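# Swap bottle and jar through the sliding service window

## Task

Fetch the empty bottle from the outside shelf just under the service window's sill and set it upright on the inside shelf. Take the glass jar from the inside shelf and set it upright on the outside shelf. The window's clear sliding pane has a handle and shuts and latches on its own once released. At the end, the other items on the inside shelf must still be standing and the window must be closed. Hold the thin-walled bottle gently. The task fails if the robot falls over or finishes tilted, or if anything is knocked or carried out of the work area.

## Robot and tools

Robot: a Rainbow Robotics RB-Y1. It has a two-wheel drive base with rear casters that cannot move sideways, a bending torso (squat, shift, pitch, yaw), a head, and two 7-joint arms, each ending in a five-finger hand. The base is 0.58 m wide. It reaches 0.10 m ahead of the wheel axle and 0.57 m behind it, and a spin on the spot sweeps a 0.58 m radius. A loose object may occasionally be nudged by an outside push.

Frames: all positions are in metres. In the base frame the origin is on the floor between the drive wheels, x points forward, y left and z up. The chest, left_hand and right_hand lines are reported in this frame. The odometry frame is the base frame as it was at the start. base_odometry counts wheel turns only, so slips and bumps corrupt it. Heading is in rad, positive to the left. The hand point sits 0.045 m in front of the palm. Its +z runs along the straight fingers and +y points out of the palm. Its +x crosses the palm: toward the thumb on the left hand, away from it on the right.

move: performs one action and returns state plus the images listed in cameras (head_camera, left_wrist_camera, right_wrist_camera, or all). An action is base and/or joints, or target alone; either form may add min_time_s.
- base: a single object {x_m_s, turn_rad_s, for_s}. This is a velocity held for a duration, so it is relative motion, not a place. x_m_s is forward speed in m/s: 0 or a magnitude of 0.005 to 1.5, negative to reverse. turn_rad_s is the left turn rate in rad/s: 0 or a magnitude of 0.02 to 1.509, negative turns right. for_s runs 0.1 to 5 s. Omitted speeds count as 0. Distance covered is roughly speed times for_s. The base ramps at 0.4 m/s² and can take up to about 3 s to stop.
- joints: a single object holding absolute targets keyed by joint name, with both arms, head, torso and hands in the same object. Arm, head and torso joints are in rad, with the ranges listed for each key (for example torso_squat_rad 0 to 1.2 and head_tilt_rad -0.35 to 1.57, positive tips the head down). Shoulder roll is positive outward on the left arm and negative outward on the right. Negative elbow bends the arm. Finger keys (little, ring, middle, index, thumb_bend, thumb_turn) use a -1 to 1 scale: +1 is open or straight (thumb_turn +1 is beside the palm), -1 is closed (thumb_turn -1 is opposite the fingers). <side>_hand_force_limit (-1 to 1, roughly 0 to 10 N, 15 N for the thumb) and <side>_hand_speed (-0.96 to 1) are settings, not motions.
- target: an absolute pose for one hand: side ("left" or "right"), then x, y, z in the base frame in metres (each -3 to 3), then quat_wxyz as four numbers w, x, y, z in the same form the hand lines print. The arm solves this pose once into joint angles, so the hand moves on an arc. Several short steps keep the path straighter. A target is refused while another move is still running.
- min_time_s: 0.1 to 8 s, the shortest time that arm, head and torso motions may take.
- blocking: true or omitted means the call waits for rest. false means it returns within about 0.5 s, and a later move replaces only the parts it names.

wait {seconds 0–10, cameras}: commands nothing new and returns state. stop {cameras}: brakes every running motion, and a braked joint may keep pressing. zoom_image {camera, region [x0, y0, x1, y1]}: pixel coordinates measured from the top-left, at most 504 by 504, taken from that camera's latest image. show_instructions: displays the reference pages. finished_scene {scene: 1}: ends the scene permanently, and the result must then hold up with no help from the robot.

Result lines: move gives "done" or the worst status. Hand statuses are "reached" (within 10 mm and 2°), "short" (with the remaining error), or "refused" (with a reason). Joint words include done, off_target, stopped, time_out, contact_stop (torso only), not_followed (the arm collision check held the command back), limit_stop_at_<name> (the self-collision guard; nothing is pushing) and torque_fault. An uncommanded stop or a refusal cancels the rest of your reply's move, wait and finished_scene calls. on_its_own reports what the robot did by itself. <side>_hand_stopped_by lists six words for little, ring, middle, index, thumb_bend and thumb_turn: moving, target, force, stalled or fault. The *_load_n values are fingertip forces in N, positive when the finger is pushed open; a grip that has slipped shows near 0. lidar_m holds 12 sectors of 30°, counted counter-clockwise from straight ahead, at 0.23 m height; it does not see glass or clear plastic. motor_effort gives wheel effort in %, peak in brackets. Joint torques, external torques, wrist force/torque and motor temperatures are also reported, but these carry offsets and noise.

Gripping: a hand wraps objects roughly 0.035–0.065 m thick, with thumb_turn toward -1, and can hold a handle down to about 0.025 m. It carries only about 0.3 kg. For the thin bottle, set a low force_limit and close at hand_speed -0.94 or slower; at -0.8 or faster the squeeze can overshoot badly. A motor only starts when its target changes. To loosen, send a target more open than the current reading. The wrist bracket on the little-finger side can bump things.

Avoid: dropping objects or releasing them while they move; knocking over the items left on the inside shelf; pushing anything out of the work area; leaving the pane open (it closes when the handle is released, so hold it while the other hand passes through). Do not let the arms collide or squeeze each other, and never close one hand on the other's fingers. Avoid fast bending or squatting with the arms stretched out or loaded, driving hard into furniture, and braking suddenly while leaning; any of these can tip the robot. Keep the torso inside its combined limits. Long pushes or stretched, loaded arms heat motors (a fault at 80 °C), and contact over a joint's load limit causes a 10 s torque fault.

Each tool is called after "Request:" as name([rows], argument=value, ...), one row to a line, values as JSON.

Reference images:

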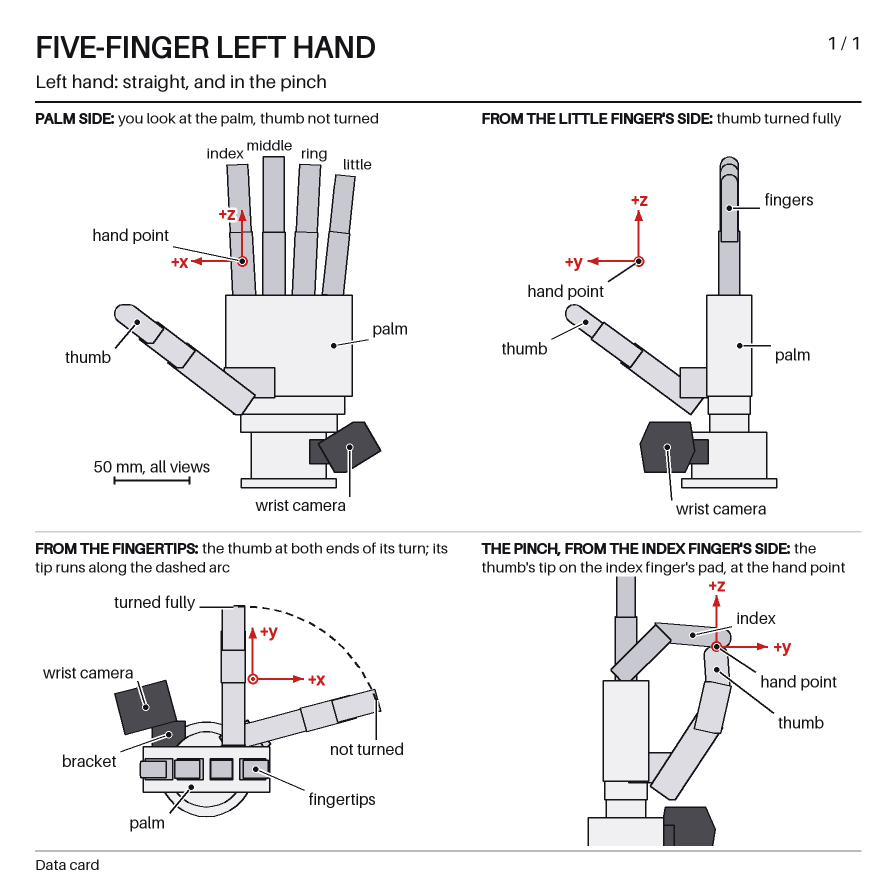

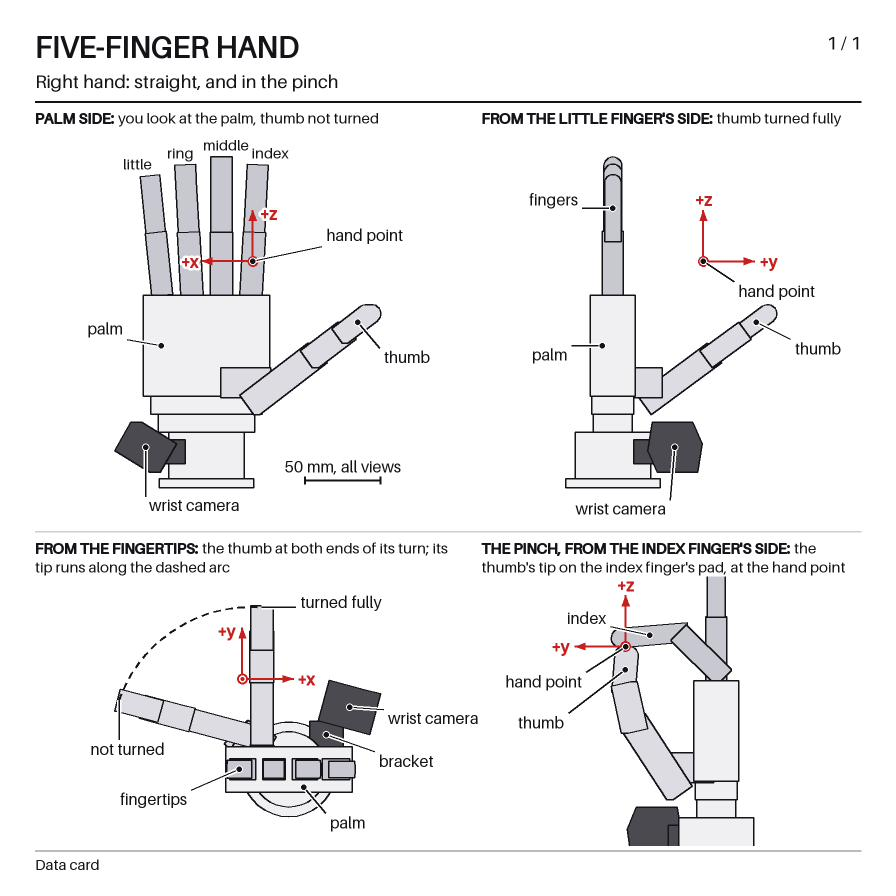

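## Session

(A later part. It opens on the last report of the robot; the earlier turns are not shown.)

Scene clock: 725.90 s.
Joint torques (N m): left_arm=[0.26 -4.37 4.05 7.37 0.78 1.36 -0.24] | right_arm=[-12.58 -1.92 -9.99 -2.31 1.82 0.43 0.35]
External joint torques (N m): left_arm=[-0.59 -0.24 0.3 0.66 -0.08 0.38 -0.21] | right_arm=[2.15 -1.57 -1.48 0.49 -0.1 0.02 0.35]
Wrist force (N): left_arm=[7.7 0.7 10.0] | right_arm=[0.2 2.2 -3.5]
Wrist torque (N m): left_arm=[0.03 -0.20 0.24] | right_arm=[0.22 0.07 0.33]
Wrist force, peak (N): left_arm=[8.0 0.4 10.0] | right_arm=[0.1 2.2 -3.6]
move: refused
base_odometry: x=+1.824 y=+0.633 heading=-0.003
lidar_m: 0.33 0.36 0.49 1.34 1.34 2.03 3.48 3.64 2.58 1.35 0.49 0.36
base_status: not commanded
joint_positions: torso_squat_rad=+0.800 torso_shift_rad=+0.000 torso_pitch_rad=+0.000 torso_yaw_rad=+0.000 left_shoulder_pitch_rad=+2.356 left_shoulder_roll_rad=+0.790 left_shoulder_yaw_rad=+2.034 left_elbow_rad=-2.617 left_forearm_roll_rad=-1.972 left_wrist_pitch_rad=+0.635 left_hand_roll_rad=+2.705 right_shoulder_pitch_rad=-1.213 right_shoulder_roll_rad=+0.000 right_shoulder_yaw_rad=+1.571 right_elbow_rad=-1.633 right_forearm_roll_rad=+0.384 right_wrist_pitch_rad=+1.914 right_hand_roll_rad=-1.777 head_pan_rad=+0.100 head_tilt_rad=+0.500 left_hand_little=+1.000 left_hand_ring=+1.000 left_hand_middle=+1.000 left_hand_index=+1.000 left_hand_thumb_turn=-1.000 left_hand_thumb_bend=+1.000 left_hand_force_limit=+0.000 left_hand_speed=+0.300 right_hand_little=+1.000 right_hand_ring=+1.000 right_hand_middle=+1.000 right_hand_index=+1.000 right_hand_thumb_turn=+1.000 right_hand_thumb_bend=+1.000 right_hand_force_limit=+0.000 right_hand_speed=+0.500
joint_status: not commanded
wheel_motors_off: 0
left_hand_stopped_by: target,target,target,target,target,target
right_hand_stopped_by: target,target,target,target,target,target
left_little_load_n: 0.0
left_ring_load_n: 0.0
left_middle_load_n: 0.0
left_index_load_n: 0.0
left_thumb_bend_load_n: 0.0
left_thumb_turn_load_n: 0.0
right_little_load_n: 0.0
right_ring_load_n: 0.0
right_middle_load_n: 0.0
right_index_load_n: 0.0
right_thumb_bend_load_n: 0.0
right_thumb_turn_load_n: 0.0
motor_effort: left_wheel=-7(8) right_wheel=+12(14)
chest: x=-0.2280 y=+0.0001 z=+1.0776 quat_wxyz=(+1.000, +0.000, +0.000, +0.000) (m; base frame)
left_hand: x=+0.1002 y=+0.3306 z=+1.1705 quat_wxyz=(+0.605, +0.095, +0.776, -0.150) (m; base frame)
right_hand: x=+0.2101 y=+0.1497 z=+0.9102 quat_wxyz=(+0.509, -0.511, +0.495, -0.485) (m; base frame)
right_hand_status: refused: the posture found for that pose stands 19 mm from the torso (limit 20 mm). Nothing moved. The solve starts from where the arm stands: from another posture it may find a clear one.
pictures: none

Request:
move(target={"side": "right", "x": 0.23, "y": 0.08, "z": 0.98, "quat_wxyz": [0.5, -0.5, 0.5, -0.5]}, min_time_s=1.5)

Request:
move(target={"side": "right", "x": 0.22, "y": -0.08, "z": 1.03, "quat_wxyz": [0.5, -0.5, 0.5, -0.5]}, min_time_s=1.5)

Request:
move(joints={"right_hand_thumb_turn": -1, "right_hand_index": -1})

Request:
move(joints={"right_hand_thumb_bend": -0.85})

Request:
move(target={"side": "right", "x": 0.21, "y": -0.04, "z": 1.03, "quat_wxyz": [0.5, -0.5, -0.5, -0.5]}, min_time_s=3, cameras=["head_camera", "right_wrist_camera"])

Scene clock: 734.43 s.
Joint torques (N m): left_arm=[0.23 -4.08 4.27 7.44 0.77 1.3 -0.21] | right_arm=[-12.98 -2.18 -10.32 -3.32 1.81 -0.1 0.49]
External joint torques (N m): left_arm=[-0.62 0.04 0.52 0.73 -0.09 0.31 -0.19] | right_arm=[2.57 -1.12 -1.6 0.46 -0.11 0.12 0.49]
Wrist force (N): left_arm=[7.8 0.6 9.9] | right_arm=[-0.2 1.9 -3.2]
Wrist torque (N m): left_arm=[0.01 -0.25 0.25] | right_arm=[0.14 0.13 0.36]
Wrist force, peak (N): left_arm=[8.0 0.5 10.1] | right_arm=[0.2 2.2 -3.8]
move: done
base_odometry: x=+1.824 y=+0.633 heading=-0.003
lidar_m: 0.34 0.36 0.49 1.35 1.34 2.03 3.48 3.63 2.58 1.36 0.50 0.35
base_status: not commanded
joint_positions: torso_squat_rad=+0.800 torso_shift_rad=+0.000 torso_pitch_rad=+0.000 torso_yaw_rad=+0.000 left_shoulder_pitch_rad=+2.356 left_shoulder_roll_rad=+0.790 left_shoulder_yaw_rad=+2.034 left_elbow_rad=-2.617 left_forearm_roll_rad=-1.972 left_wrist_pitch_rad=+0.635 left_hand_roll_rad=+2.705 right_shoulder_pitch_rad=-1.103 right_shoulder_roll_rad=-0.236 right_shoulder_yaw_rad=+1.334 right_elbow_rad=-1.980 right_forearm_roll_rad=+0.513 right_wrist_pitch_rad=+1.919 right_hand_roll_rad=-1.463 head_pan_rad=+0.100 head_tilt_rad=+0.500 left_hand_little=+1.000 left_hand_ring=+1.000 left_hand_middle=+1.000 left_hand_index=+1.000 left_hand_thumb_turn=-1.000 left_hand_thumb_bend=+1.000 left_hand_force_limit=+0.000 left_hand_speed=+0.300 right_hand_little=+1.000 right_hand_ring=+1.000 right_hand_middle=+1.000 right_hand_index=+1.000 right_hand_thumb_turn=+1.000 right_hand_thumb_bend=+1.000 right_hand_force_limit=+0.000 right_hand_speed=+0.500
joint_status: all done
wheel_motors_off: 0
left_hand_stopped_by: target,target,target,target,target,target
right_hand_stopped_by: target,target,target,target,target,target
left_little_load_n: 0.0
left_ring_load_n: 0.0
left_middle_load_n: 0.0
left_index_load_n: 0.0
left_thumb_bend_load_n: 0.0
left_thumb_turn_load_n: 0.0
right_little_load_n: 0.0
right_ring_load_n: 0.0
right_middle_load_n: 0.0
right_index_load_n: 0.0
right_thumb_bend_load_n: 0.0
right_thumb_turn_load_n: 0.0
motor_effort: left_wheel=-8(10) right_wheel=+14(15)
chest: x=-0.2280 y=+0.0001 z=+1.0776 quat_wxyz=(+1.000, +0.000, +0.000, +0.000) (m; base frame)
left_hand: x=+0.1002 y=+0.3306 z=+1.1705 quat_wxyz=(+0.605, +0.095, +0.776, -0.150) (m; base frame)
right_hand: x=+0.2306 y=+0.0796 z=+0.9801 quat_wxyz=(+0.501, -0.501, +0.499, -0.499) (m; base frame)
right_hand_status: reached (checked arc, planned for 1.5 s): 1 mm and 0.3 deg off.
pictures: none

Scene clock: 736.27 s.
Joint torques (N m): left_arm=[0.43 -4.87 4.09 7.52 0.9 1.26 -0.18] | right_arm=[-11.53 -6.1 -9.8 -3.14 1.71 -0.58 0.31]
External joint torques (N m): left_arm=[-0.42 -0.74 0.33 0.81 0.05 0.28 -0.15] | right_arm=[2.42 -1.12 -1.93 0.3 -0.22 -0.16 0.32]
Wrist force (N): left_arm=[7.6 0.7 9.8] | right_arm=[-0.5 1.4 -3.7]
Wrist torque (N m): left_arm=[0.03 -0.20 0.22] | right_arm=[0.05 0.19 0.29]
Wrist force, peak (N): left_arm=[7.9 0.4 10.3] | right_arm=[-0.5 1.5 -3.8]
move: done
base_odometry: x=+1.824 y=+0.633 heading=-0.003
lidar_m: 0.34 0.35 0.50 1.34 1.35 2.02 3.48 3.64 2.57 1.36 0.49 0.35
base_status: not commanded
joint_positions: torso_squat_rad=+0.800 torso_shift_rad=+0.000 torso_pitch_rad=+0.000 torso_yaw_rad=+0.000 left_shoulder_pitch_rad=+2.356 left_shoulder_roll_rad=+0.790 left_shoulder_yaw_rad=+2.034 left_elbow_rad=-2.617 left_forearm_roll_rad=-1.972 left_wrist_pitch_rad=+0.635 left_hand_roll_rad=+2.705 right_shoulder_pitch_rad=-0.909 right_shoulder_roll_rad=-0.801 right_shoulder_yaw_rad=+1.133 right_elbow_rad=-2.552 right_forearm_roll_rad=+0.443 right_wrist_pitch_rad=+1.846 right_hand_roll_rad=-1.360 head_pan_rad=+0.100 head_tilt_rad=+0.500 left_hand_little=+1.000 left_hand_ring=+1.000 left_hand_middle=+1.000 left_hand_index=+1.000 left_hand_thumb_turn=-1.000 left_hand_thumb_bend=+1.000 left_hand_force_limit=+0.000 left_hand_speed=+0.300 right_hand_little=+1.000 right_hand_ring=+1.000 right_hand_middle=+1.000 right_hand_index=+1.000 right_hand_thumb_turn=+1.000 right_hand_thumb_bend=+1.000 right_hand_force_limit=+0.000 right_hand_speed=+0.500
joint_status: all done
wheel_motors_off: 0
left_hand_stopped_by: target,target,target,target,target,target
right_hand_stopped_by: target,target,target,target,target,target
left_little_load_n: 0.0
left_ring_load_n: 0.0
left_middle_load_n: 0.0
left_index_load_n: 0.0
left_thumb_bend_load_n: 0.0
left_thumb_turn_load_n: 0.5
right_little_load_n: 0.0
right_ring_load_n: -0.5
right_middle_load_n: 0.0
right_index_load_n: 0.0
right_thumb_bend_load_n: 0.0
right_thumb_turn_load_n: 0.0
motor_effort: left_wheel=-8(10) right_wheel=+14(15)
chest: x=-0.2280 y=+0.0001 z=+1.0776 quat_wxyz=(+1.000, +0.000, +0.000, +0.000) (m; base frame)
left_hand: x=+0.1002 y=+0.3306 z=+1.1705 quat_wxyz=(+0.605, +0.095, +0.776, -0.150) (m; base frame)
right_hand: x=+0.2201 y=-0.0792 z=+1.0300 quat_wxyz=(+0.500, -0.499, +0.499, -0.501) (m; base frame)
right_hand_status: reached (checked arc, planned for 1.5 s): 1 mm and 0.2 deg off.
pictures: none

Scene clock: 737.43 s.
Joint torques (N m): left_arm=[0.6 -4.36 4.07 7.35 0.79 1.3 -0.28] | right_arm=[-11.83 -5.6 -10.17 -3.33 1.79 -0.93 0.22]
External joint torques (N m): left_arm=[-0.25 -0.23 0.32 0.65 -0.07 0.32 -0.25] | right_arm=[2.12 -0.6 -2.31 0.1 -0.13 -0.5 0.21]
Wrist force (N): left_arm=[7.8 0.4 9.7] | right_arm=[-0.1 1.4 -3.3]
Wrist torque (N m): left_arm=[-0.01 -0.23 0.27] | right_arm=[0.01 0.12 0.32]
Wrist force, peak (N): left_arm=[7.8 0.6 10.3] | right_arm=[0.0 1.6 -3.8]
move: done
base_odometry: x=+1.824 y=+0.633 heading=-0.003
lidar_m: 0.33 0.36 0.49 1.35 1.33 2.05 3.48 3.63 2.59 1.36 0.50 0.36
base_status: not commanded
joint_positions: torso_squat_rad=+0.800 torso_shift_rad=+0.000 torso_pitch_rad=+0.000 torso_yaw_rad=+0.000 left_shoulder_pitch_rad=+2.356 left_shoulder_roll_rad=+0.790 left_shoulder_yaw_rad=+2.034 left_elbow_rad=-2.617 left_forearm_roll_rad=-1.972 left_wrist_pitch_rad=+0.635 left_hand_roll_rad=+2.705 right_shoulder_pitch_rad=-0.909 right_shoulder_roll_rad=-0.801 right_shoulder_yaw_rad=+1.133 right_elbow_rad=-2.552 right_forearm_roll_rad=+0.443 right_wrist_pitch_rad=+1.846 right_hand_roll_rad=-1.360 head_pan_rad=+0.100 head_tilt_rad=+0.500 left_hand_little=+1.000 left_hand_ring=+1.000 left_hand_middle=+1.000 left_hand_index=+1.000 left_hand_thumb_turn=-1.000 left_hand_thumb_bend=+1.000 left_hand_force_limit=+0.000 left_hand_speed=+0.300 right_hand_little=+1.000 right_hand_ring=+1.000 right_hand_middle=+1.000 right_hand_index=-1.000 right_hand_thumb_turn=-1.000 right_hand_thumb_bend=+1.000 right_hand_force_limit=+0.000 right_hand_speed=+0.500
joint_status: all done
wheel_motors_off: 0
left_hand_stopped_by: target,target,target,target,target,target
right_hand_stopped_by: target,target,target,target,target,target
left_little_load_n: 0.0
left_ring_load_n: 0.0
left_middle_load_n: 0.0
left_index_load_n: 0.0
left_thumb_bend_load_n: 0.0
left_thumb_turn_load_n: 0.5
right_little_load_n: 0.0
right_ring_load_n: 0.0
right_middle_load_n: 0.0
right_index_load_n: 0.0
right_thumb_bend_load_n: 0.0
right_thumb_turn_load_n: 0.0
motor_effort: left_wheel=-9(9) right_wheel=+13(15)
chest: x=-0.2280 y=+0.0001 z=+1.0776 quat_wxyz=(+1.000, +0.000, +0.000, +0.000) (m; base frame)
left_hand: x=+0.1002 y=+0.3306 z=+1.1705 quat_wxyz=(+0.605, +0.095, +0.776, -0.150) (m; base frame)
right_hand: x=+0.2201 y=-0.0792 z=+1.0300 quat_wxyz=(+0.500, -0.499, +0.499, -0.501) (m; base frame)
pictures: none

Scene clock: 738.73 s.
Joint torques (N m): left_arm=[0.81 -4.35 4.15 7.33 0.92 1.4 -0.25] | right_arm=[-12.14 -5.89 -9.56 -3.21 1.71 -1.04 0.27]
External joint torques (N m): left_arm=[-0.04 -0.23 0.4 0.62 0.06 0.41 -0.22] | right_arm=[1.81 -0.9 -1.7 0.23 -0.21 -0.62 0.26]
Wrist force (N): left_arm=[7.6 0.5 10.1] | right_arm=[-0.1 1.7 -3.4]
Wrist torque (N m): left_arm=[0.00 -0.19 0.24] | right_arm=[0.08 0.10 0.32]
Wrist force, peak (N): left_arm=[8.0 0.8 10.1] | right_arm=[-0.4 1.8 -3.9]
move: off_target
base_odometry: x=+1.824 y=+0.633 heading=-0.003
lidar_m: 0.34 0.36 0.49 1.35 1.36 2.03 3.47 3.63 2.57 1.35 0.49 0.35
base_status: not commanded
joint_positions: torso_squat_rad=+0.800 torso_shift_rad=+0.000 torso_pitch_rad=+0.000 torso_yaw_rad=+0.000 left_shoulder_pitch_rad=+2.356 left_shoulder_roll_rad=+0.790 left_shoulder_yaw_rad=+2.034 left_elbow_rad=-2.617 left_forearm_roll_rad=-1.972 left_wrist_pitch_rad=+0.635 left_hand_roll_rad=+2.705 right_shoulder_pitch_rad=-0.909 right_shoulder_roll_rad=-0.801 right_shoulder_yaw_rad=+1.133 right_elbow_rad=-2.552 right_forearm_roll_rad=+0.443 right_wrist_pitch_rad=+1.846 right_hand_roll_rad=-1.360 head_pan_rad=+0.100 head_tilt_rad=+0.500 left_hand_little=+1.000 left_hand_ring=+1.000 left_hand_middle=+1.000 left_hand_index=+1.000 left_hand_thumb_turn=-1.000 left_hand_thumb_bend=+1.000 left_hand_force_limit=+0.000 left_hand_speed=+0.300 right_hand_little=+1.000 right_hand_ring=+1.000 right_hand_middle=+1.000 right_hand_index=-1.000 right_hand_thumb_turn=-1.000 right_hand_thumb_bend=+0.175 right_hand_force_limit=+0.000 right_hand_speed=+0.500
joint_status: right_hand_thumb_bend off_target (ended at +0.175, target -0.850)
wheel_motors_off: 0
left_hand_stopped_by: target,target,target,target,target,target
right_hand_stopped_by: target,target,target,target,force,target
left_little_load_n: 0.0
left_ring_load_n: 0.0
left_middle_load_n: 0.0
left_index_load_n: 0.0
left_thumb_bend_load_n: 0.0
left_thumb_turn_load_n: 0.5
right_little_load_n: 0.5
right_ring_load_n: -0.5
right_middle_load_n: 0.0
right_index_load_n: -4.5
right_thumb_bend_load_n: 13.0
right_thumb_turn_load_n: 0.0
motor_effort: left_wheel=-7(8) right_wheel=+11(15)
chest: x=-0.2280 y=+0.0001 z=+1.0776 quat_wxyz=(+1.000, +0.000, +0.000, +0.000) (m; base frame)
left_hand: x=+0.1002 y=+0.3306 z=+1.1705 quat_wxyz=(+0.605, +0.095, +0.776, -0.150) (m; base frame)
right_hand: x=+0.2201 y=-0.0792 z=+1.0300 quat_wxyz=(+0.500, -0.499, +0.499, -0.501) (m; base frame)
pictures: none

Scene clock: 742.07 s.
Joint torques (N m): left_arm=[0.37 -4.6 4.07 7.39 0.83 1.23 -0.21] | right_arm=[-17.47 -8.2 -8.44 1.67 -1.3 0.97 0.02]
External joint torques (N m): left_arm=[-0.48 -0.47 0.32 0.69 -0.03 0.25 -0.18] | right_arm=[-0.17 -1.13 0.88 0.34 0.08 -0.37 -0.01]
Wrist force (N): left_arm=[7.7 0.8 10.0] | right_arm=[-5.5 -4.1 -3.5]
Wrist torque (N m): left_arm=[0.05 -0.22 0.23] | right_arm=[-0.25 0.48 -0.34]
Wrist force, peak (N): left_arm=[8.0 0.6 10.1] | right_arm=[-5.0 -3.4 -6.6]
move: done
base_odometry: x=+1.824 y=+0.633 heading=-0.003
lidar_m: 0.33 0.35 0.48 1.35 1.35 2.04 3.49 3.63 2.57 1.33 0.49 0.36
base_status: not commanded
joint_positions: torso_squat_rad=+0.800 torso_shift_rad=+0.000 torso_pitch_rad=+0.000 torso_yaw_rad=+0.000 left_shoulder_pitch_rad=+2.356 left_shoulder_roll_rad=+0.790 left_shoulder_yaw_rad=+2.034 left_elbow_rad=-2.617 left_forearm_roll_rad=-1.972 left_wrist_pitch_rad=+0.635 left_hand_roll_rad=+2.705 right_shoulder_pitch_rad=-1.476 right_shoulder_roll_rad=-1.275 right_shoulder_yaw_rad=+1.881 right_elbow_rad=-1.681 right_forearm_roll_rad=+2.545 right_wrist_pitch_rad=+1.057 right_hand_roll_rad=-2.429 head_pan_rad=+0.100 head_tilt_rad=+0.500 left_hand_little=+1.000 left_hand_ring=+1.000 left_hand_middle=+1.000 left_hand_index=+1.000 left_hand_thumb_turn=-1.000 left_hand_thumb_bend=+1.000 left_hand_force_limit=+0.000 left_hand_speed=+0.300 right_hand_little=+1.000 right_hand_ring=+1.000 right_hand_middle=+1.000 right_hand_index=-1.000 right_hand_thumb_turn=-1.000 right_hand_thumb_bend=+0.175 right_hand_force_limit=+0.000 right_hand_speed=+0.500
joint_status: all done
wheel_motors_off: 0
left_hand_stopped_by: target,target,target,target,target,target
right_hand_stopped_by: target,target,target,target,force,target
left_little_load_n: 0.0
left_ring_load_n: 0.0
left_middle_load_n: 0.0
left_index_load_n: 0.0
left_thumb_bend_load_n: -0.5
left_thumb_turn_load_n: 0.0
right_little_load_n: 0.0
right_ring_load_n: 0.0
right_middle_load_n: 0.0
right_index_load_n: -4.5
right_thumb_bend_load_n: 13.5
right_thumb_turn_load_n: 0.0
motor_effort: left_wheel=-6(9) right_wheel=+14(15)
chest: x=-0.2280 y=+0.0001 z=+1.0776 quat_wxyz=(+1.000, +0.000, +0.000, +0.000) (m; base frame)
left_hand: x=+0.1002 y=+0.3306 z=+1.1705 quat_wxyz=(+0.605, +0.095, +0.776, -0.150) (m; base frame)
right_hand: x=+0.2098 y=-0.0399 z=+1.0299 quat_wxyz=(+0.500, -0.500, -0.500, -0.500) (m; base frame)
right_hand_status: reached (checked arc, planned for 3.0 s): 0 mm and 0.1 deg off.
pictures: head_camera, right_wrist_camera

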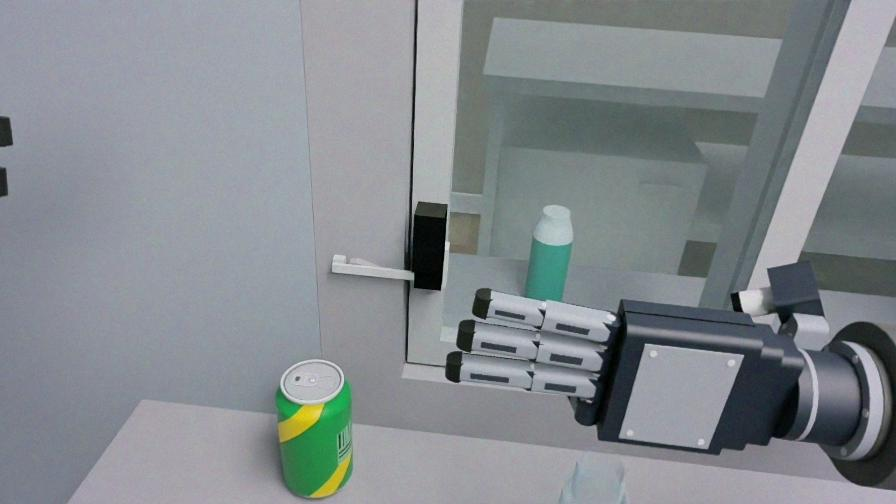

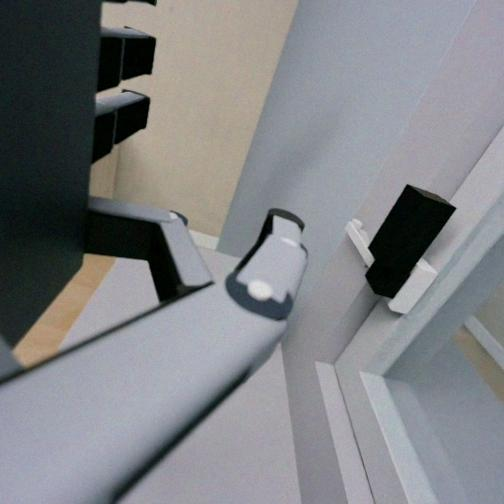

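Request:
move(joints={"right_hand_index": 0.9, "right_hand_thumb_bend": 0.5})

Request:
move(joints={"right_hand_thumb_bend": -0.85})

Request:
move(joints={"right_hand_index": 0, "right_hand_middle": 0, "right_hand_ring": 0, "right_hand_little": 0})

Request:
move(target={"side": "right", "x": 0.27, "y": 0.085, "z": 0.997, "quat_wxyz": [0.5792, -0.4056, -0.4056, -0.5792]}, min_time_s=2, cameras=["head_camera", "right_wrist_camera", "left_wrist_camera"])

Request:
zoom_image(camera="head_camera", region=[300, 150, 560, 330])

Scene clock: 772.43 s.
Joint torques (N m): left_arm=[0.28 -4.35 4.33 7.55 0.84 1.33 -0.31] | right_arm=[-16.93 -7.97 -8.17 1.63 -1.48 1 -0.12]
External joint torques (N m): left_arm=[-0.57 -0.23 0.57 0.85 -0.02 0.35 -0.29] | right_arm=[0.37 -0.9 1.15 0.31 -0.1 -0.34 -0.15]
Wrist force (N): left_arm=[7.9 0.6 10.0] | right_arm=[-5.8 -4.2 -3.5]
Wrist torque (N m): left_arm=[0.03 -0.24 0.25] | right_arm=[-0.27 0.51 -0.37]
Wrist force, peak (N): left_arm=[7.9 0.6 10.3] | right_arm=[-5.8 -4.5 -3.6]
move: done
base_odometry: x=+1.824 y=+0.633 heading=-0.003
lidar_m: 0.33 0.35 0.50 1.34 1.34 2.02 3.48 3.64 2.58 1.34 0.49 0.36
base_status: not commanded
joint_positions: torso_squat_rad=+0.800 torso_shift_rad=+0.000 torso_pitch_rad=+0.000 torso_yaw_rad=+0.000 left_shoulder_pitch_rad=+2.356 left_shoulder_roll_rad=+0.790 left_shoulder_yaw_rad=+2.034 left_elbow_rad=-2.617 left_forearm_roll_rad=-1.972 left_wrist_pitch_rad=+0.635 left_hand_roll_rad=+2.705 right_shoulder_pitch_rad=-1.476 right_shoulder_roll_rad=-1.275 right_shoulder_yaw_rad=+1.881 right_elbow_rad=-1.681 right_forearm_roll_rad=+2.545 right_wrist_pitch_rad=+1.057 right_hand_roll_rad=-2.429 head_pan_rad=+0.100 head_tilt_rad=+0.500 left_hand_little=+1.000 left_hand_ring=+1.000 left_hand_middle=+1.000 left_hand_index=+1.000 left_hand_thumb_turn=-1.000 left_hand_thumb_bend=+1.000 left_hand_force_limit=+0.000 left_hand_speed=+0.300 right_hand_little=+1.000 right_hand_ring=+1.000 right_hand_middle=+1.000 right_hand_index=+0.900 right_hand_thumb_turn=-1.000 right_hand_thumb_bend=+0.500 right_hand_force_limit=+0.000 right_hand_speed=+0.500
joint_status: all done
wheel_motors_off: 0
left_hand_stopped_by: target,target,target,target,target,target
right_hand_stopped_by: target,target,target,target,target,target
left_little_load_n: 0.0
left_ring_load_n: 0.0
left_middle_load_n: 0.0
left_index_load_n: 0.0
left_thumb_bend_load_n: 0.0
left_thumb_turn_load_n: 0.5
right_little_load_n: 0.0
right_ring_load_n: 0.0
right_middle_load_n: 0.0
right_index_load_n: 0.0
right_thumb_bend_load_n: 0.0
right_thumb_turn_load_n: 0.0
motor_effort: left_wheel=-6(10) right_wheel=+13(15)
chest: x=-0.2280 y=+0.0001 z=+1.0776 quat_wxyz=(+1.000, +0.000, +0.000, +0.000) (m; base frame)
left_hand: x=+0.1002 y=+0.3306 z=+1.1705 quat_wxyz=(+0.605, +0.095, +0.776, -0.150) (m; base frame)
right_hand: x=+0.2098 y=-0.0399 z=+1.0299 quat_wxyz=(+0.500, -0.500, -0.500, -0.500) (m; base frame)
pictures: none

Scene clock: 773.57 s.
Joint torques (N m): left_arm=[0.61 -4.53 3.78 7.41 0.82 1.35 -0.36] | right_arm=[-17.55 -7.7 -8.49 1.53 -1.49 0.99 0.14]
External joint torques (N m): left_arm=[-0.24 -0.4 0.03 0.71 -0.04 0.36 -0.33] | right_arm=[-0.25 -0.63 0.83 0.21 -0.11 -0.36 0.12]
Wrist force (N): left_arm=[7.7 0.6 10.0] | right_arm=[-5.3 -4.2 -3.7]
Wrist torque (N m): left_arm=[0.01 -0.21 0.24] | right_arm=[-0.27 0.43 -0.36]
Wrist force, peak (N): left_arm=[8.0 0.6 10.2] | right_arm=[-5.7 -4.3 -3.9]
move: done
base_odometry: x=+1.824 y=+0.633 heading=-0.003
lidar_m: 0.34 0.35 0.50 1.33 1.35 2.03 3.48 3.63 2.59 1.35 0.48 0.34
base_status: not commanded
joint_positions: torso_squat_rad=+0.800 torso_shift_rad=+0.000 torso_pitch_rad=+0.000 torso_yaw_rad=+0.000 left_shoulder_pitch_rad=+2.356 left_shoulder_roll_rad=+0.790 left_shoulder_yaw_rad=+2.034 left_elbow_rad=-2.617 left_forearm_roll_rad=-1.972 left_wrist_pitch_rad=+0.635 left_hand_roll_rad=+2.705 right_shoulder_pitch_rad=-1.476 right_shoulder_roll_rad=-1.275 right_shoulder_yaw_rad=+1.881 right_elbow_rad=-1.681 right_forearm_roll_rad=+2.545 right_wrist_pitch_rad=+1.057 right_hand_roll_rad=-2.429 head_pan_rad=+0.100 head_tilt_rad=+0.500 left_hand_little=+1.000 left_hand_ring=+1.000 left_hand_middle=+1.000 left_hand_index=+1.000 left_hand_thumb_turn=-1.000 left_hand_thumb_bend=+1.000 left_hand_force_limit=+0.000 left_hand_speed=+0.300 right_hand_little=+1.000 right_hand_ring=+1.000 right_hand_middle=+1.000 right_hand_index=+0.900 right_hand_thumb_turn=-1.000 right_hand_thumb_bend=-0.850 right_hand_force_limit=+0.000 right_hand_speed=+0.500
joint_status: all done
wheel_motors_off: 0
left_hand_stopped_by: target,target,target,target,target,target
right_hand_stopped_by: target,target,target,target,target,target
left_little_load_n: 0.0
left_ring_load_n: 0.0
left_middle_load_n: 0.0
left_index_load_n: 0.0
left_thumb_bend_load_n: 0.0
left_thumb_turn_load_n: 0.5
right_little_load_n: 0.0
right_ring_load_n: 0.0
right_middle_load_n: 0.0
right_index_load_n: 0.0
right_thumb_bend_load_n: 0.0
right_thumb_turn_load_n: 0.0
motor_effort: left_wheel=-7(9) right_wheel=+12(15)
chest: x=-0.2280 y=+0.0001 z=+1.0776 quat_wxyz=(+1.000, +0.000, +0.000, +0.000) (m; base frame)
left_hand: x=+0.1002 y=+0.3306 z=+1.1705 quat_wxyz=(+0.605, +0.095, +0.776, -0.150) (m; base frame)
right_hand: x=+0.2098 y=-0.0399 z=+1.0299 quat_wxyz=(+0.500, -0.500, -0.500, -0.500) (m; base frame)
pictures: none

Scene clock: 774.30 s.
Joint torques (N m): left_arm=[0.29 -4.16 3.77 7.44 0.75 1.29 -0.2] | right_arm=[-17.55 -7.61 -8.96 1.72 -1.25 1.03 -0.08]
External joint torques (N m): left_arm=[-0.56 -0.03 0.01 0.73 -0.1 0.31 -0.17] | right_arm=[-0.24 -0.53 0.36 0.39 0.12 -0.31 -0.11]
Wrist force (N): left_arm=[7.7 0.4 9.9] | right_arm=[-5.7 -4.0 -3.5]
Wrist torque (N m): left_arm=[-0.01 -0.21 0.24] | right_arm=[-0.23 0.51 -0.35]
Wrist force, peak (N): left_arm=[7.7 0.7 10.3] | right_arm=[-5.7 -4.3 -3.9]
move: off_target
base_odometry: x=+1.824 y=+0.633 heading=-0.003
lidar_m: 0.33 0.35 0.50 1.34 1.35 2.03 3.48 3.63 2.57 1.36 0.50 0.36
base_status: not commanded
joint_positions: torso_squat_rad=+0.800 torso_shift_rad=+0.000 torso_pitch_rad=+0.000 torso_yaw_rad=+0.000 left_shoulder_pitch_rad=+2.356 left_shoulder_roll_rad=+0.790 left_shoulder_yaw_rad=+2.034 left_elbow_rad=-2.617 left_forearm_roll_rad=-1.972 left_wrist_pitch_rad=+0.635 left_hand_roll_rad=+2.705 right_shoulder_pitch_rad=-1.476 right_shoulder_roll_rad=-1.275 right_shoulder_yaw_rad=+1.881 right_elbow_rad=-1.681 right_forearm_roll_rad=+2.545 right_wrist_pitch_rad=+1.057 right_hand_roll_rad=-2.429 head_pan_rad=+0.100 head_tilt_rad=+0.500 left_hand_little=+1.000 left_hand_ring=+1.000 left_hand_middle=+1.000 left_hand_index=+1.000 left_hand_thumb_turn=-1.000 left_hand_thumb_bend=+1.000 left_hand_force_limit=+0.000 left_hand_speed=+0.300 right_hand_little=+0.000 right_hand_ring=+0.000 right_hand_middle=+0.069 right_hand_index=+0.103 right_hand_thumb_turn=-1.000 right_hand_thumb_bend=-0.849 right_hand_force_limit=+0.000 right_hand_speed=+0.500
joint_status: right_hand_middle off_target (ended at +0.069, target +0.000); right_hand_index off_target (ended at +0.103, target +0.000); the others done
wheel_motors_off: 0
left_hand_stopped_by: target,target,target,target,target,target
right_hand_stopped_by: target,target,force,force,target,target
left_little_load_n: 0.0
left_ring_load_n: 0.0
left_middle_load_n: 0.0
left_index_load_n: 0.0
left_thumb_bend_load_n: 0.0
left_thumb_turn_load_n: 0.0
right_little_load_n: 0.0
right_ring_load_n: 0.0
right_middle_load_n: 8.5
right_index_load_n: 4.5
right_thumb_bend_load_n: 2.5
right_thumb_turn_load_n: 6.0
motor_effort: left_wheel=-6(9) right_wheel=+15(15)
chest: x=-0.2280 y=+0.0001 z=+1.0776 quat_wxyz=(+1.000, +0.000, +0.000, +0.000) (m; base frame)
left_hand: x=+0.1002 y=+0.3306 z=+1.1705 quat_wxyz=(+0.605, +0.095, +0.776, -0.150) (m; base frame)
right_hand: x=+0.2098 y=-0.0399 z=+1.0299 quat_wxyz=(+0.500, -0.500, -0.500, -0.500) (m; base frame)
pictures: none

Scene clock: 776.63 s.
Joint torques (N m): left_arm=[0.28 -4.71 4.23 7.2 0.75 1.27 -0.29] | right_arm=[-18.84 -6.5 -10.39 1.39 -1.25 1.52 0.46]
External joint torques (N m): left_arm=[-0.57 -0.59 0.48 0.49 -0.11 0.29 -0.26] | right_arm=[2.69 0.89 -2.11 0.53 0.01 0.03 0.43]
Wrist force (N): left_arm=[7.9 0.4 10.3] | right_arm=[-5.4 -3.9 -5.5]
Wrist torque (N m): left_arm=[-0.05 -0.22 0.26] | right_arm=[-0.10 0.58 -0.13]
Wrist force, peak (N): left_arm=[7.9 0.4 10.3] | right_arm=[-5.6 -4.0 -5.5]
move: done
base_odometry: x=+1.824 y=+0.633 heading=-0.003
lidar_m: 0.34 0.35 0.49 1.36 1.36 2.03 3.48 3.63 2.57 1.36 0.49 0.36
base_status: not commanded
joint_positions: torso_squat_rad=+0.800 torso_shift_rad=+0.000 torso_pitch_rad=+0.000 torso_yaw_rad=+0.000 left_shoulder_pitch_rad=+2.356 left_shoulder_roll_rad=+0.790 left_shoulder_yaw_rad=+2.034 left_elbow_rad=-2.617 left_forearm_roll_rad=-1.972 left_wrist_pitch_rad=+0.635 left_hand_roll_rad=+2.705 right_shoulder_pitch_rad=-1.229 right_shoulder_roll_rad=-0.613 right_shoulder_yaw_rad=+1.753 right_elbow_rad=-1.032 right_forearm_roll_rad=+2.296 right_wrist_pitch_rad=+1.293 right_hand_roll_rad=-2.274 head_pan_rad=+0.100 head_tilt_rad=+0.500 left_hand_little=+1.000 left_hand_ring=+1.000 left_hand_middle=+1.000 left_hand_index=+1.000 left_hand_thumb_turn=-1.000 left_hand_thumb_bend=+1.000 left_hand_force_limit=+0.000 left_hand_speed=+0.300 right_hand_little=+0.000 right_hand_ring=+0.000 right_hand_middle=+0.069 right_hand_index=+0.104 right_hand_thumb_turn=-1.000 right_hand_thumb_bend=-0.849 right_hand_force_limit=+0.000 right_hand_speed=+0.500
joint_status: all done
wheel_motors_off: 0
left_hand_stopped_by: target,target,target,target,target,target
right_hand_stopped_by: target,target,force,force,target,target
left_little_load_n: 0.0
left_ring_load_n: 0.0
left_middle_load_n: 0.0
left_index_load_n: 0.0
left_thumb_bend_load_n: 0.0
left_thumb_turn_load_n: 0.5
right_little_load_n: 0.0
right_ring_load_n: 0.0
right_middle_load_n: 8.5
right_index_load_n: 4.0
right_thumb_bend_load_n: 2.0
right_thumb_turn_load_n: 5.5
motor_effort: left_wheel=-8(10) right_wheel=+17(17)
chest: x=-0.2280 y=+0.0001 z=+1.0776 quat_wxyz=(+1.000, +0.000, +0.000, +0.000) (m; base frame)
left_hand: x=+0.1002 y=+0.3306 z=+1.1705 quat_wxyz=(+0.605, +0.095, +0.776, -0.150) (m; base frame)
right_hand: x=+0.2698 y=+0.0849 z=+0.9970 quat_wxyz=(+0.579, -0.406, -0.406, -0.579) (m; base frame)
right_hand_status: reached (checked arc, planned for 2.0 s): 0 mm and 0.1 deg off.
pictures: head_camera, left_wrist_camera, right_wrist_camera

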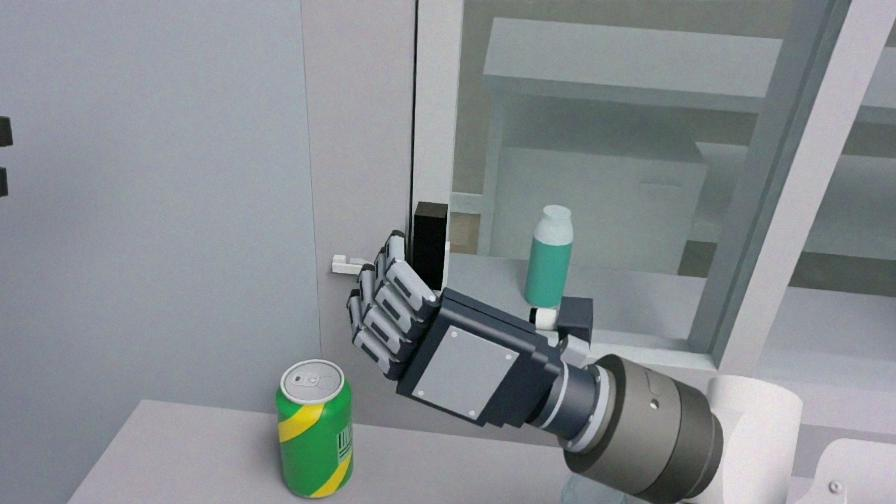

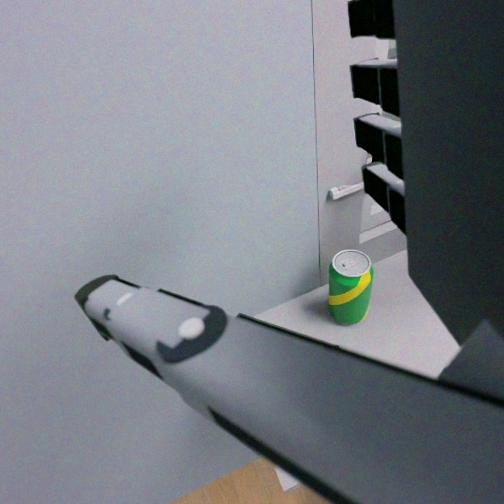

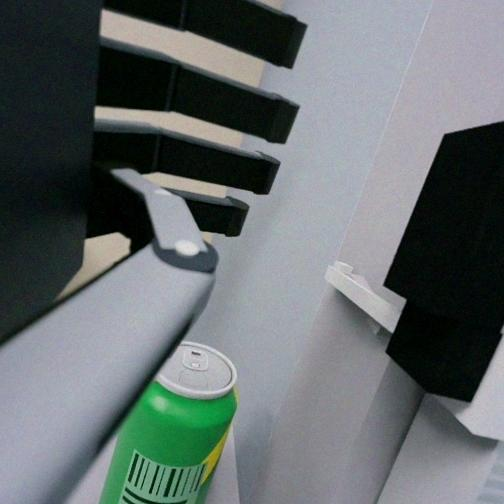

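Scaled by 1.938 from the camera's 896x504 image, which has a finer 1280x720 frame.

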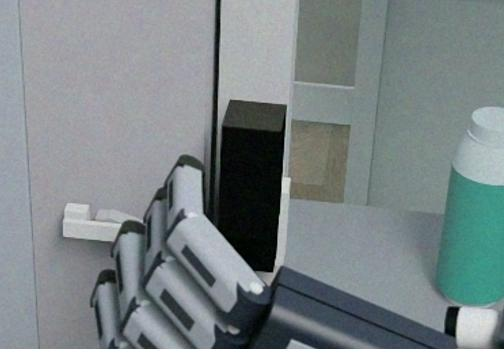

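Request:
move(target={"side": "right", "x": 0.31, "y": 0.092, "z": 0.997, "quat_wxyz": [0.5792, -0.4056, -0.4056, -0.5792]}, min_time_s=1.5, cameras=["head_camera", "right_wrist_camera"])

Request:
zoom_image(camera="head_camera", region=[300, 150, 560, 330])

Scene clock: 783.73 s.
Joint torques (N m): left_arm=[0.06 -4.53 4.13 7.34 0.79 1.41 -0.22] | right_arm=[-19.71 -6.52 -5.54 2.5 -1.36 1.46 -0.13]
External joint torques (N m): left_arm=[-0.79 -0.4 0.37 0.63 -0.07 0.43 -0.19] | right_arm=[3.14 0.66 0.61 0.34 0.18 0.24 -0.16]
Wrist force (N): left_arm=[7.6 0.4 9.9] | right_arm=[-5.3 -3.9 -5.5]
Wrist torque (N m): left_arm=[-0.02 -0.20 0.26] | right_arm=[-0.07 0.61 -0.32]
Wrist force, peak (N): left_arm=[8.0 0.4 10.2] | right_arm=[-5.5 -4.3 -5.8]
move: done
base_odometry: x=+1.824 y=+0.633 heading=-0.003
lidar_m: 0.34 0.35 0.49 1.33 1.35 2.02 3.47 3.62 2.56 1.37 0.50 0.36
base_status: not commanded
joint_positions: torso_squat_rad=+0.800 torso_shift_rad=+0.000 torso_pitch_rad=+0.000 torso_yaw_rad=+0.000 left_shoulder_pitch_rad=+2.356 left_shoulder_roll_rad=+0.790 left_shoulder_yaw_rad=+2.034 left_elbow_rad=-2.617 left_forearm_roll_rad=-1.972 left_wrist_pitch_rad=+0.635 left_hand_roll_rad=+2.705 right_shoulder_pitch_rad=-1.231 right_shoulder_roll_rad=-0.409 right_shoulder_yaw_rad=+1.754 right_elbow_rad=-0.595 right_forearm_roll_rad=+2.307 right_wrist_pitch_rad=+1.424 right_hand_roll_rad=-2.470 head_pan_rad=+0.100 head_tilt_rad=+0.500 left_hand_little=+1.000 left_hand_ring=+1.000 left_hand_middle=+1.000 left_hand_index=+1.000 left_hand_thumb_turn=-1.000 left_hand_thumb_bend=+1.000 left_hand_force_limit=+0.000 left_hand_speed=+0.300 right_hand_little=+0.000 right_hand_ring=+0.000 right_hand_middle=+0.069 right_hand_index=+0.104 right_hand_thumb_turn=-1.000 right_hand_thumb_bend=-0.849 right_hand_force_limit=+0.000 right_hand_speed=+0.500
joint_status: all done
wheel_motors_off: 0
left_hand_stopped_by: target,target,target,target,target,target
right_hand_stopped_by: target,target,force,force,target,target
left_little_load_n: 0.0
left_ring_load_n: 0.0
left_middle_load_n: 0.0
left_index_load_n: 0.0
left_thumb_bend_load_n: 0.0
left_thumb_turn_load_n: 0.0
right_little_load_n: 0.0
right_ring_load_n: 0.0
right_middle_load_n: 8.5
right_index_load_n: 4.5
right_thumb_bend_load_n: 2.5
right_thumb_turn_load_n: 6.0
motor_effort: left_wheel=-9(9) right_wheel=+12(15)
chest: x=-0.2281 y=+0.0001 z=+1.0776 quat_wxyz=(+1.000, +0.000, +0.000, +0.000) (m; base frame)
left_hand: x=+0.1001 y=+0.3306 z=+1.1705 quat_wxyz=(+0.605, +0.095, +0.776, -0.150) (m; base frame)
right_hand: x=+0.3092 y=+0.0920 z=+0.9975 quat_wxyz=(+0.576, -0.409, -0.405, -0.580) (m; base frame)
right_hand_status: reached (checked arc, planned for 1.5 s): 1 mm and 0.6 deg off.
pictures: head_camera, right_wrist_camera

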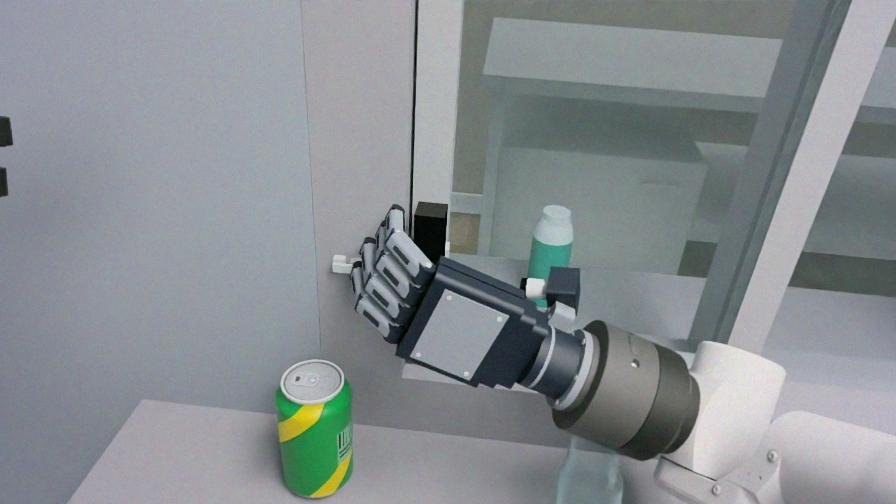

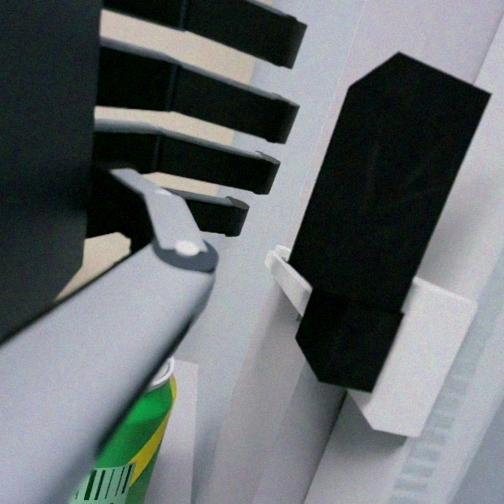

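Scaled by 1.938 from the camera's 896x504 image, which has a finer 1280x720 frame.

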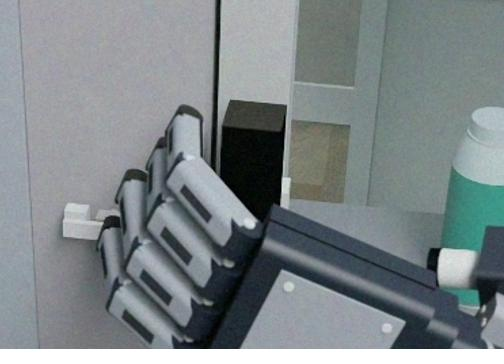

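Request:
move(target={"side": "right", "x": 0.33, "y": 0.092, "z": 0.999, "quat_wxyz": [0.5792, -0.4056, -0.4056, -0.5792]}, min_time_s=1.5, cameras=["head_camera", "right_wrist_camera"])

Request:
zoom_image(camera="head_camera", region=[300, 150, 560, 330])

Scene clock: 788.93 s.
Joint torques (N m): left_arm=[0.43 -4.69 3.93 7.57 0.79 1.21 -0.27] | right_arm=[-20.3 -5.87 -4.17 3.26 -1.67 1.26 -0.08]
External joint torques (N m): left_arm=[-0.42 -0.56 0.18 0.87 -0.07 0.23 -0.24] | right_arm=[2.84 0.9 -0.13 0.31 0.04 0.24 -0.12]
Wrist force (N): left_arm=[7.6 0.6 9.8] | right_arm=[-5.5 -3.7 -5.3]
Wrist torque (N m): left_arm=[0.03 -0.20 0.22] | right_arm=[-0.04 0.63 -0.30]
Wrist force, peak (N): left_arm=[7.9 0.6 10.2] | right_arm=[-5.6 -4.3 -5.6]
move: short
base_odometry: x=+1.824 y=+0.633 heading=-0.003
lidar_m: 0.34 0.36 0.49 1.35 1.36 2.01 3.48 3.63 2.57 1.34 0.49 0.35
base_status: not commanded
joint_positions: torso_squat_rad=+0.800 torso_shift_rad=+0.000 torso_pitch_rad=+0.000 torso_yaw_rad=+0.000 left_shoulder_pitch_rad=+2.356 left_shoulder_roll_rad=+0.790 left_shoulder_yaw_rad=+2.034 left_elbow_rad=-2.617 left_forearm_roll_rad=-1.972 left_wrist_pitch_rad=+0.635 left_hand_roll_rad=+2.705 right_shoulder_pitch_rad=-1.221 right_shoulder_roll_rad=-0.259 right_shoulder_yaw_rad=+1.757 right_elbow_rad=-0.267 right_forearm_roll_rad=+2.306 right_wrist_pitch_rad=+1.501 right_hand_roll_rad=-2.614 head_pan_rad=+0.100 head_tilt_rad=+0.500 left_hand_little=+1.000 left_hand_ring=+1.000 left_hand_middle=+1.000 left_hand_index=+1.000 left_hand_thumb_turn=-1.000 left_hand_thumb_bend=+1.000 left_hand_force_limit=+0.000 left_hand_speed=+0.300 right_hand_little=+0.000 right_hand_ring=+0.000 right_hand_middle=+0.069 right_hand_index=+0.104 right_hand_thumb_turn=-1.000 right_hand_thumb_bend=-0.849 right_hand_force_limit=+0.000 right_hand_speed=+0.500
joint_status: all done
wheel_motors_off: 0
left_hand_stopped_by: target,target,target,target,target,target
right_hand_stopped_by: target,target,force,force,target,target
left_little_load_n: 0.0
left_ring_load_n: 0.0
left_middle_load_n: 0.0
left_index_load_n: 0.0
left_thumb_bend_load_n: 0.0
left_thumb_turn_load_n: 0.5
right_little_load_n: 0.0
right_ring_load_n: 0.0
right_middle_load_n: 9.0
right_index_load_n: 4.5
right_thumb_bend_load_n: 2.5
right_thumb_turn_load_n: 6.0
motor_effort: left_wheel=-8(9) right_wheel=+16(16)
chest: x=-0.2281 y=+0.0001 z=+1.0776 quat_wxyz=(+1.000, +0.000, +0.000, +0.000) (m; base frame)
left_hand: x=+0.1001 y=+0.3306 z=+1.1705 quat_wxyz=(+0.605, +0.095, +0.776, -0.150) (m; base frame)
right_hand: x=+0.3296 y=+0.0918 z=+0.9995 quat_wxyz=(+0.568, -0.421, -0.400, -0.584) (m; base frame)
right_hand_status: short (checked arc, as near as the solve gets, planned for 1.5 s): 1 mm and 2.4 deg off. The place is met; only the turn is off.
pictures: head_camera, right_wrist_camera

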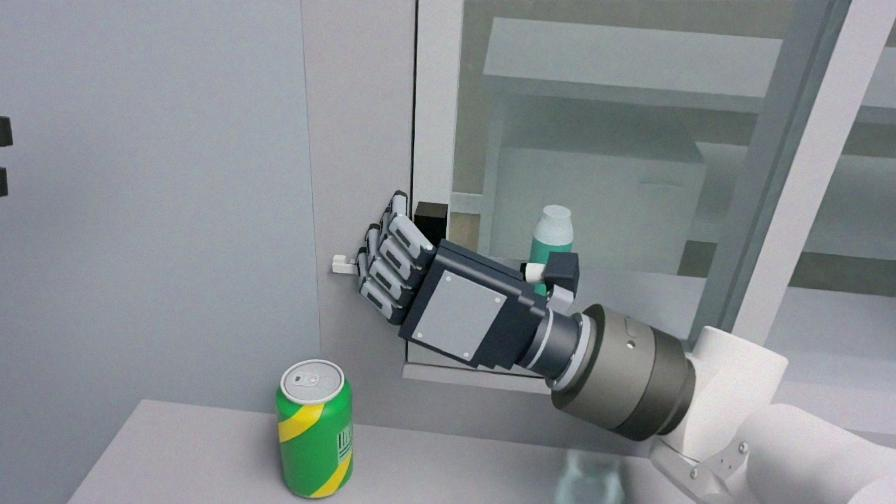

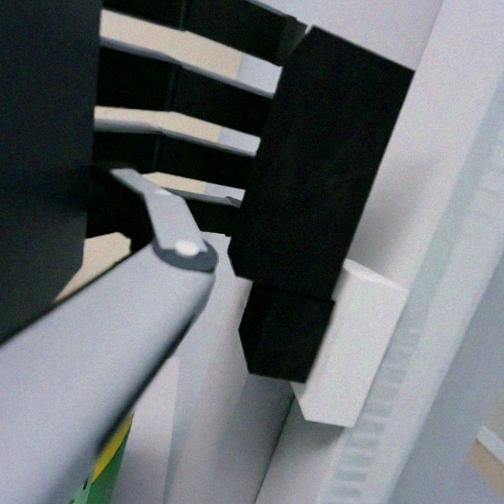

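Scaled by 1.938 from the camera's 896x504 image, which has a finer 1280x720 frame.

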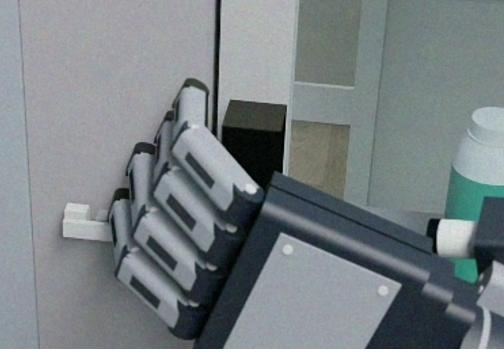

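Request:
move(target={"side": "right", "x": 0.33, "y": 0.072, "z": 0.999, "quat_wxyz": [0.5792, -0.4056, -0.4056, -0.5792]}, min_time_s=1.5, cameras=["head_camera", "right_wrist_camera"])

Request:
zoom_image(camera="head_camera", region=[300, 150, 560, 330])

Scene clock: 794.40 s.
Joint torques (N m): left_arm=[0.4 -4.41 3.94 7.38 0.67 1.34 -0.24] | right_arm=[-20.34 -8.57 -3.81 3.51 -1.55 1.41 -0.16]
External joint torques (N m): left_arm=[-0.45 -0.28 0.19 0.67 -0.19 0.36 -0.21] | right_arm=[2.82 -1.52 0.22 0.49 0.17 0.41 -0.19]
Wrist force (N): left_arm=[7.8 0.6 9.9] | right_arm=[-5.4 -4.0 -5.0]
Wrist torque (N m): left_arm=[0.02 -0.23 0.26] | right_arm=[-0.10 0.58 -0.30]
Wrist force, peak (N): left_arm=[7.9 0.5 10.2] | right_arm=[-5.4 -4.2 -5.6]
move: short
base_odometry: x=+1.824 y=+0.633 heading=-0.003
lidar_m: 0.34 0.36 0.49 1.35 1.36 2.03 3.47 3.63 2.58 1.35 0.50 0.35
base_status: not commanded
joint_positions: torso_squat_rad=+0.800 torso_shift_rad=+0.000 torso_pitch_rad=+0.000 torso_yaw_rad=+0.000 left_shoulder_pitch_rad=+2.356 left_shoulder_roll_rad=+0.790 left_shoulder_yaw_rad=+2.034 left_elbow_rad=-2.617 left_forearm_roll_rad=-1.972 left_wrist_pitch_rad=+0.635 left_hand_roll_rad=+2.705 right_shoulder_pitch_rad=-1.209 right_shoulder_roll_rad=-0.294 right_shoulder_yaw_rad=+1.759 right_elbow_rad=-0.267 right_forearm_roll_rad=+2.310 right_wrist_pitch_rad=+1.541 right_hand_roll_rad=-2.625 head_pan_rad=+0.100 head_tilt_rad=+0.500 left_hand_little=+1.000 left_hand_ring=+1.000 left_hand_middle=+1.000 left_hand_index=+1.000 left_hand_thumb_turn=-1.000 left_hand_thumb_bend=+1.000 left_hand_force_limit=+0.000 left_hand_speed=+0.300 right_hand_little=+0.000 right_hand_ring=+0.000 right_hand_middle=+0.069 right_hand_index=+0.104 right_hand_thumb_turn=-1.000 right_hand_thumb_bend=-0.849 right_hand_force_limit=+0.000 right_hand_speed=+0.500
joint_status: all done
wheel_motors_off: 0
left_hand_stopped_by: target,target,target,target,target,target
right_hand_stopped_by: target,target,force,force,target,target
left_little_load_n: 0.0
left_ring_load_n: 0.0
left_middle_load_n: 0.0
left_index_load_n: 0.0
left_thumb_bend_load_n: 0.0
left_thumb_turn_load_n: 0.0
right_little_load_n: 0.0
right_ring_load_n: 0.0
right_middle_load_n: 9.0
right_index_load_n: 4.5
right_thumb_bend_load_n: 2.0
right_thumb_turn_load_n: 6.0
motor_effort: left_wheel=-8(9) right_wheel=+13(15)
chest: x=-0.2281 y=+0.0001 z=+1.0776 quat_wxyz=(+1.000, +0.000, +0.000, +0.000) (m; base frame)
left_hand: x=+0.1001 y=+0.3306 z=+1.1705 quat_wxyz=(+0.605, +0.095, +0.776, -0.150) (m; base frame)
right_hand: x=+0.3294 y=+0.0723 z=+0.9995 quat_wxyz=(+0.569, -0.419, -0.400, -0.583) (m; base frame)
right_hand_status: short (checked arc, as near as the solve gets, planned for 1.5 s): 1 mm and 2.1 deg off. The place is met; only the turn is off.
pictures: head_camera, right_wrist_camera

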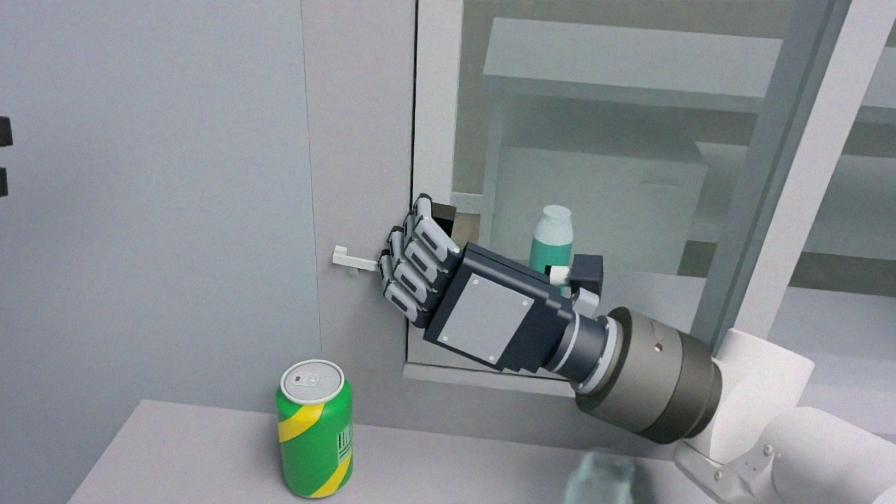

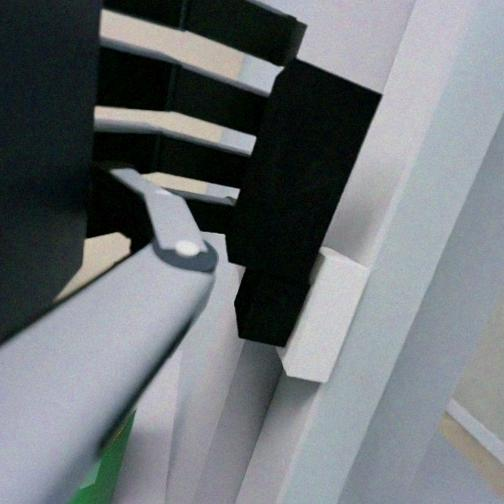

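Scaled by 1.938 from the camera's 896x504 image, which has a finer 1280x720 frame.

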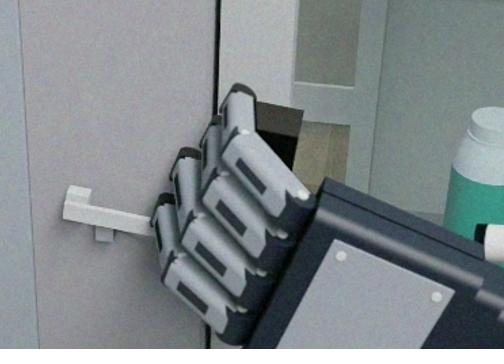

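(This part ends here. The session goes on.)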